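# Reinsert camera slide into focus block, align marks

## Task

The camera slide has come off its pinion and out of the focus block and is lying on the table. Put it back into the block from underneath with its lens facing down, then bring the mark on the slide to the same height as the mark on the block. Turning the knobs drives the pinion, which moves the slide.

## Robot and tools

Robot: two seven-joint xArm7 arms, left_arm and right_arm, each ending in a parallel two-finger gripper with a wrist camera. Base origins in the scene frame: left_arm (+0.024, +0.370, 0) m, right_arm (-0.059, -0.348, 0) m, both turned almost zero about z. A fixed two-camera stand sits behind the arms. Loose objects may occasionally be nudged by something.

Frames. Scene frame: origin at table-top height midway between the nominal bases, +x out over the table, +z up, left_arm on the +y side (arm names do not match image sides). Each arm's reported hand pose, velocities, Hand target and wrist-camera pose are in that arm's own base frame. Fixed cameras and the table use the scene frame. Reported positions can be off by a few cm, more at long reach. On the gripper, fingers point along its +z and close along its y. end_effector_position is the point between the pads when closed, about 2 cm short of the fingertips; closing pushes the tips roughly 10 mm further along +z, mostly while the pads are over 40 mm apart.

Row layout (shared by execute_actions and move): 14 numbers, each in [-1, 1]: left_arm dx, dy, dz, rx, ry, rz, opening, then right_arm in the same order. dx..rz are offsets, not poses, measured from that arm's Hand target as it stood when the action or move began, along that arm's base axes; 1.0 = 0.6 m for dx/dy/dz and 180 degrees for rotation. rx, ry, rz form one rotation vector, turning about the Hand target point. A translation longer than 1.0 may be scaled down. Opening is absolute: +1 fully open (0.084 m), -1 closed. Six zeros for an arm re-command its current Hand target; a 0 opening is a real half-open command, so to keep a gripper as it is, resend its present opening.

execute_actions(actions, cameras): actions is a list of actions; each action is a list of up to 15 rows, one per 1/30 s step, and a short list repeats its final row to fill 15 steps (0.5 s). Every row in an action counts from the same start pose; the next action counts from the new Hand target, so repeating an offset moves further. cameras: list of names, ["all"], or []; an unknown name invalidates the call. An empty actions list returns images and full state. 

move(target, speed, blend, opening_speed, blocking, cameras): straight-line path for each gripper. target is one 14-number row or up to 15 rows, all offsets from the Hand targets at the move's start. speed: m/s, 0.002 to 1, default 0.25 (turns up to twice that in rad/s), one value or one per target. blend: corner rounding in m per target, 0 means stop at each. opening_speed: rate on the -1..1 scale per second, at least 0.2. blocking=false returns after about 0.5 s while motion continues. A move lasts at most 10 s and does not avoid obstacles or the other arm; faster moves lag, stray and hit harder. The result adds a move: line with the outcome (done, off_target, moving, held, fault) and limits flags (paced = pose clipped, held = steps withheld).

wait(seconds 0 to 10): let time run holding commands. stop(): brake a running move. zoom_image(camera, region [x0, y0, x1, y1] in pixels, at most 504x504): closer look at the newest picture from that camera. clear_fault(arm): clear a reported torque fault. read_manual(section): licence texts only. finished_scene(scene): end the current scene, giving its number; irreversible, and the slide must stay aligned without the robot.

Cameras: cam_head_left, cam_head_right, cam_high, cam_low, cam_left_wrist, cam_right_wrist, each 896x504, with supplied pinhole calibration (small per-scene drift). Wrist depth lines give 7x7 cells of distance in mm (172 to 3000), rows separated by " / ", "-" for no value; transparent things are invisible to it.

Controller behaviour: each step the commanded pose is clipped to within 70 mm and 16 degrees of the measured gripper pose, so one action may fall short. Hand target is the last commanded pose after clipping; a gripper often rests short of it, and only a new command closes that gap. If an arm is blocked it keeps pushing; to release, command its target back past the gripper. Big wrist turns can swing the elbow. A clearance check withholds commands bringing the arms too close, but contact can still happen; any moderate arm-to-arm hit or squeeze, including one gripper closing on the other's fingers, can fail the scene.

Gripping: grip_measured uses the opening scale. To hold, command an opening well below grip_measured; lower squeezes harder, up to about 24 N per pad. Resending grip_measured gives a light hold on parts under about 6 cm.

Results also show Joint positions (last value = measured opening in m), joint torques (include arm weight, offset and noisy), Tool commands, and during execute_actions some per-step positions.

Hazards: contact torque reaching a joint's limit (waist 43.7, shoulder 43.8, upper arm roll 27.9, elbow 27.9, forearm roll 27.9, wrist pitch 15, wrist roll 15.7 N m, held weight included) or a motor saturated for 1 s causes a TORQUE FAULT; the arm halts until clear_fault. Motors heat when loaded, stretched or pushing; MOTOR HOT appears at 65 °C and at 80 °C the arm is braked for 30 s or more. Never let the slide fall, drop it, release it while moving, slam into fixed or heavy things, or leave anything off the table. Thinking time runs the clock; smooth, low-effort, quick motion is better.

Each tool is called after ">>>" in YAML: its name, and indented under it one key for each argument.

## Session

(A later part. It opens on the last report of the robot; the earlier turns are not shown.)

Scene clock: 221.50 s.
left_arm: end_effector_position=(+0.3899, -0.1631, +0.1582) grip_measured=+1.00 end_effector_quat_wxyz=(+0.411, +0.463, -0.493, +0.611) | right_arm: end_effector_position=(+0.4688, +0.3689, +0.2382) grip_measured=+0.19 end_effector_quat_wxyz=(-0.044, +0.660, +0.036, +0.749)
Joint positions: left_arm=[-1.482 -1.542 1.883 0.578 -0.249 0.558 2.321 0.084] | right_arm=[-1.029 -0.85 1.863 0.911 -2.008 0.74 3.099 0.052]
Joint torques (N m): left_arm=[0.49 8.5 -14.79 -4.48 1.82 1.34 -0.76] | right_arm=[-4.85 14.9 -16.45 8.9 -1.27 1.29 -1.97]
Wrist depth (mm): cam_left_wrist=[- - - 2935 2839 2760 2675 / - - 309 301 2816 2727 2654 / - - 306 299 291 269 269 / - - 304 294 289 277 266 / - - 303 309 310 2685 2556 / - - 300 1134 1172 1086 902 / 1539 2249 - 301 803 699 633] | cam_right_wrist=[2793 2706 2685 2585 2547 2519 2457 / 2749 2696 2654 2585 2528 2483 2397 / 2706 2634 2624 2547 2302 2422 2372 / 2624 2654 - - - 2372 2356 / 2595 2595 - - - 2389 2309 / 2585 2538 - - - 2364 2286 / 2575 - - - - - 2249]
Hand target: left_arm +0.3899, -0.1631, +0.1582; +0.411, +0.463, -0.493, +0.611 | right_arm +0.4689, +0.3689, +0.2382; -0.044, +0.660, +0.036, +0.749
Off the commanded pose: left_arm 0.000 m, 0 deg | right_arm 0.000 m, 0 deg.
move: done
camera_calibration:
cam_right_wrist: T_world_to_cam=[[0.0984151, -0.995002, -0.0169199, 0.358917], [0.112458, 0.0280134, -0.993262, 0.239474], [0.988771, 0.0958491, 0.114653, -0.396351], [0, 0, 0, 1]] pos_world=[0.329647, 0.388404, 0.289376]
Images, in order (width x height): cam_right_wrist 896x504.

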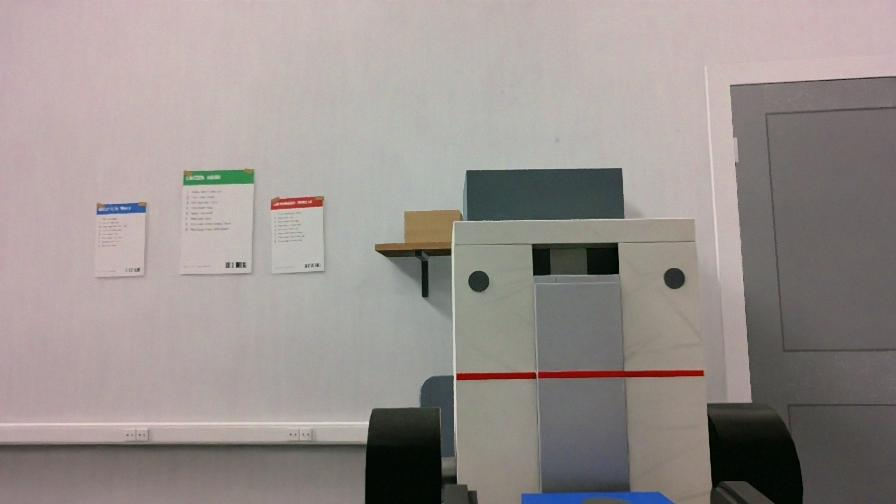

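>>> move:
  target:
    - [0,0,0,0,0,0,1,0,0,0,0,0,0,0.8]
    - [0,0,0,0,0,0,1,-0.16,-0.017,-0.018,0,0,0,0.8]
  speed: 0.12
  opening_speed: 1.5
  cameras: ["cam_right_wrist","cam_left_wrist"]

>>> zoom_image:
  camera: "cam_right_wrist"
  region: [480, 250, 680, 400]

Scene clock: 224.13 s.
left_arm: end_effector_position=(+0.3899, -0.1631, +0.1582) grip_measured=+1.00 end_effector_quat_wxyz=(+0.411, +0.463, -0.493, +0.611) | right_arm: end_effector_position=(+0.3729, +0.3587, +0.2274) grip_measured=+0.80 end_effector_quat_wxyz=(-0.044, +0.660, +0.036, +0.749)
Joint positions: left_arm=[-1.482 -1.542 1.883 0.578 -0.249 0.558 2.321 0.084] | right_arm=[-0.673 -0.779 1.795 0.685 -1.804 0.846 2.982 0.077]
Joint torques (N m): left_arm=[0.5 8.52 -14.62 -4.53 1.97 1.34 -0.69] | right_arm=[5.18 11.55 -19.52 7.88 1.23 4.06 -1.99]
Wrist depth (mm): cam_left_wrist=[- - - 2935 2828 2760 2595 / - - 309 301 2782 2727 2685 / - - 306 298 2805 - 269 / - - 304 294 307 2654 354 / - - 302 309 310 2664 2556 / - - 300 1134 1172 1081 895 / 1546 2264 - 302 805 700 633] | cam_right_wrist=[2886 2816 2760 2685 2664 2624 2538 / 2828 2749 2685 2644 2604 2575 2501 / 2828 2749 2685 2685 2566 2519 2474 / 2760 2685 2614 260 2372 2483 2457 / 2727 2706 2654 257 258 2474 2389 / 2675 2634 - 254 253 2381 2397 / 2654 2585 2585 - 216 2405 2356]
Hand target: left_arm +0.3899, -0.1631, +0.1582; +0.411, +0.463, -0.493, +0.611 | right_arm +0.3729, +0.3587, +0.2274; -0.044, +0.660, +0.036, +0.749
Off the commanded pose: left_arm 0.000 m, 0 deg | right_arm 0.000 m, 0 deg.
move: done
camera_calibration:
cam_left_wrist: T_world_to_cam=[[-0.960173, -0.188947, -0.205834, 0.411329], [0.216929, -0.0398209, -0.975375, 0.132808], [0.176098, -0.98118, 0.0792231, -0.106666], [0, 0, 0, 1]] pos_world=[0.384921, -0.0216507, 0.222654]
cam_right_wrist: T_world_to_cam=[[0.0983156, -0.995011, -0.0169208, 0.35806], [0.112462, 0.0280033, -0.993261, 0.239831], [0.98878, 0.0957501, 0.114654, -0.299179], [0, 0, 0, 1]] pos_world=[0.233647, 0.378204, 0.278576]
Images, in order (width x height): cam_left_wrist 896x504, cam_right_wrist 896x504.

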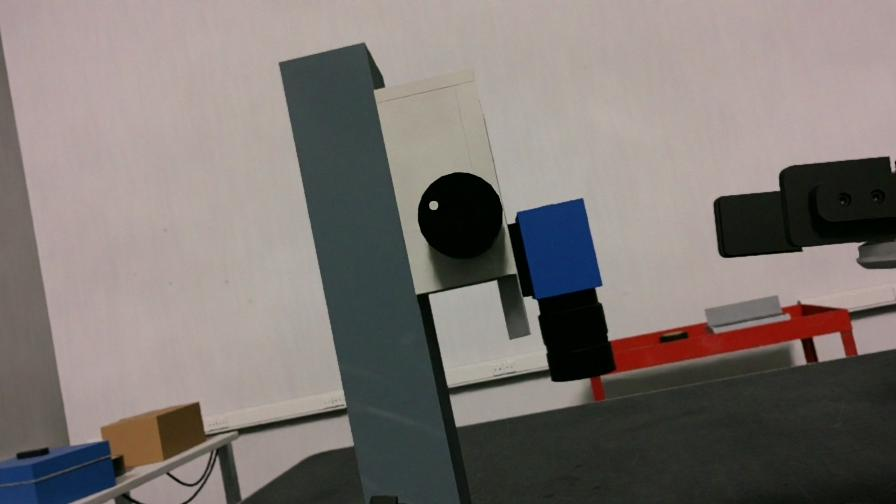

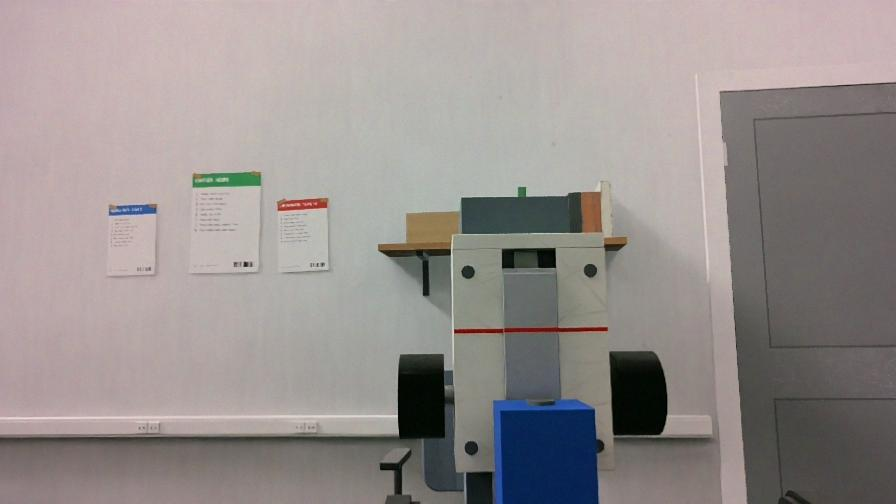

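Scaled by 2.520 from the camera's 896x504 image, which has a finer 1280x720 frame.

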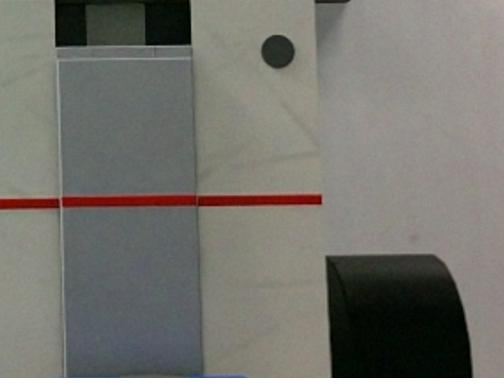

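Lines are level.

>>> finished_scene:
  scene: 2

The scene is finished: the task was done.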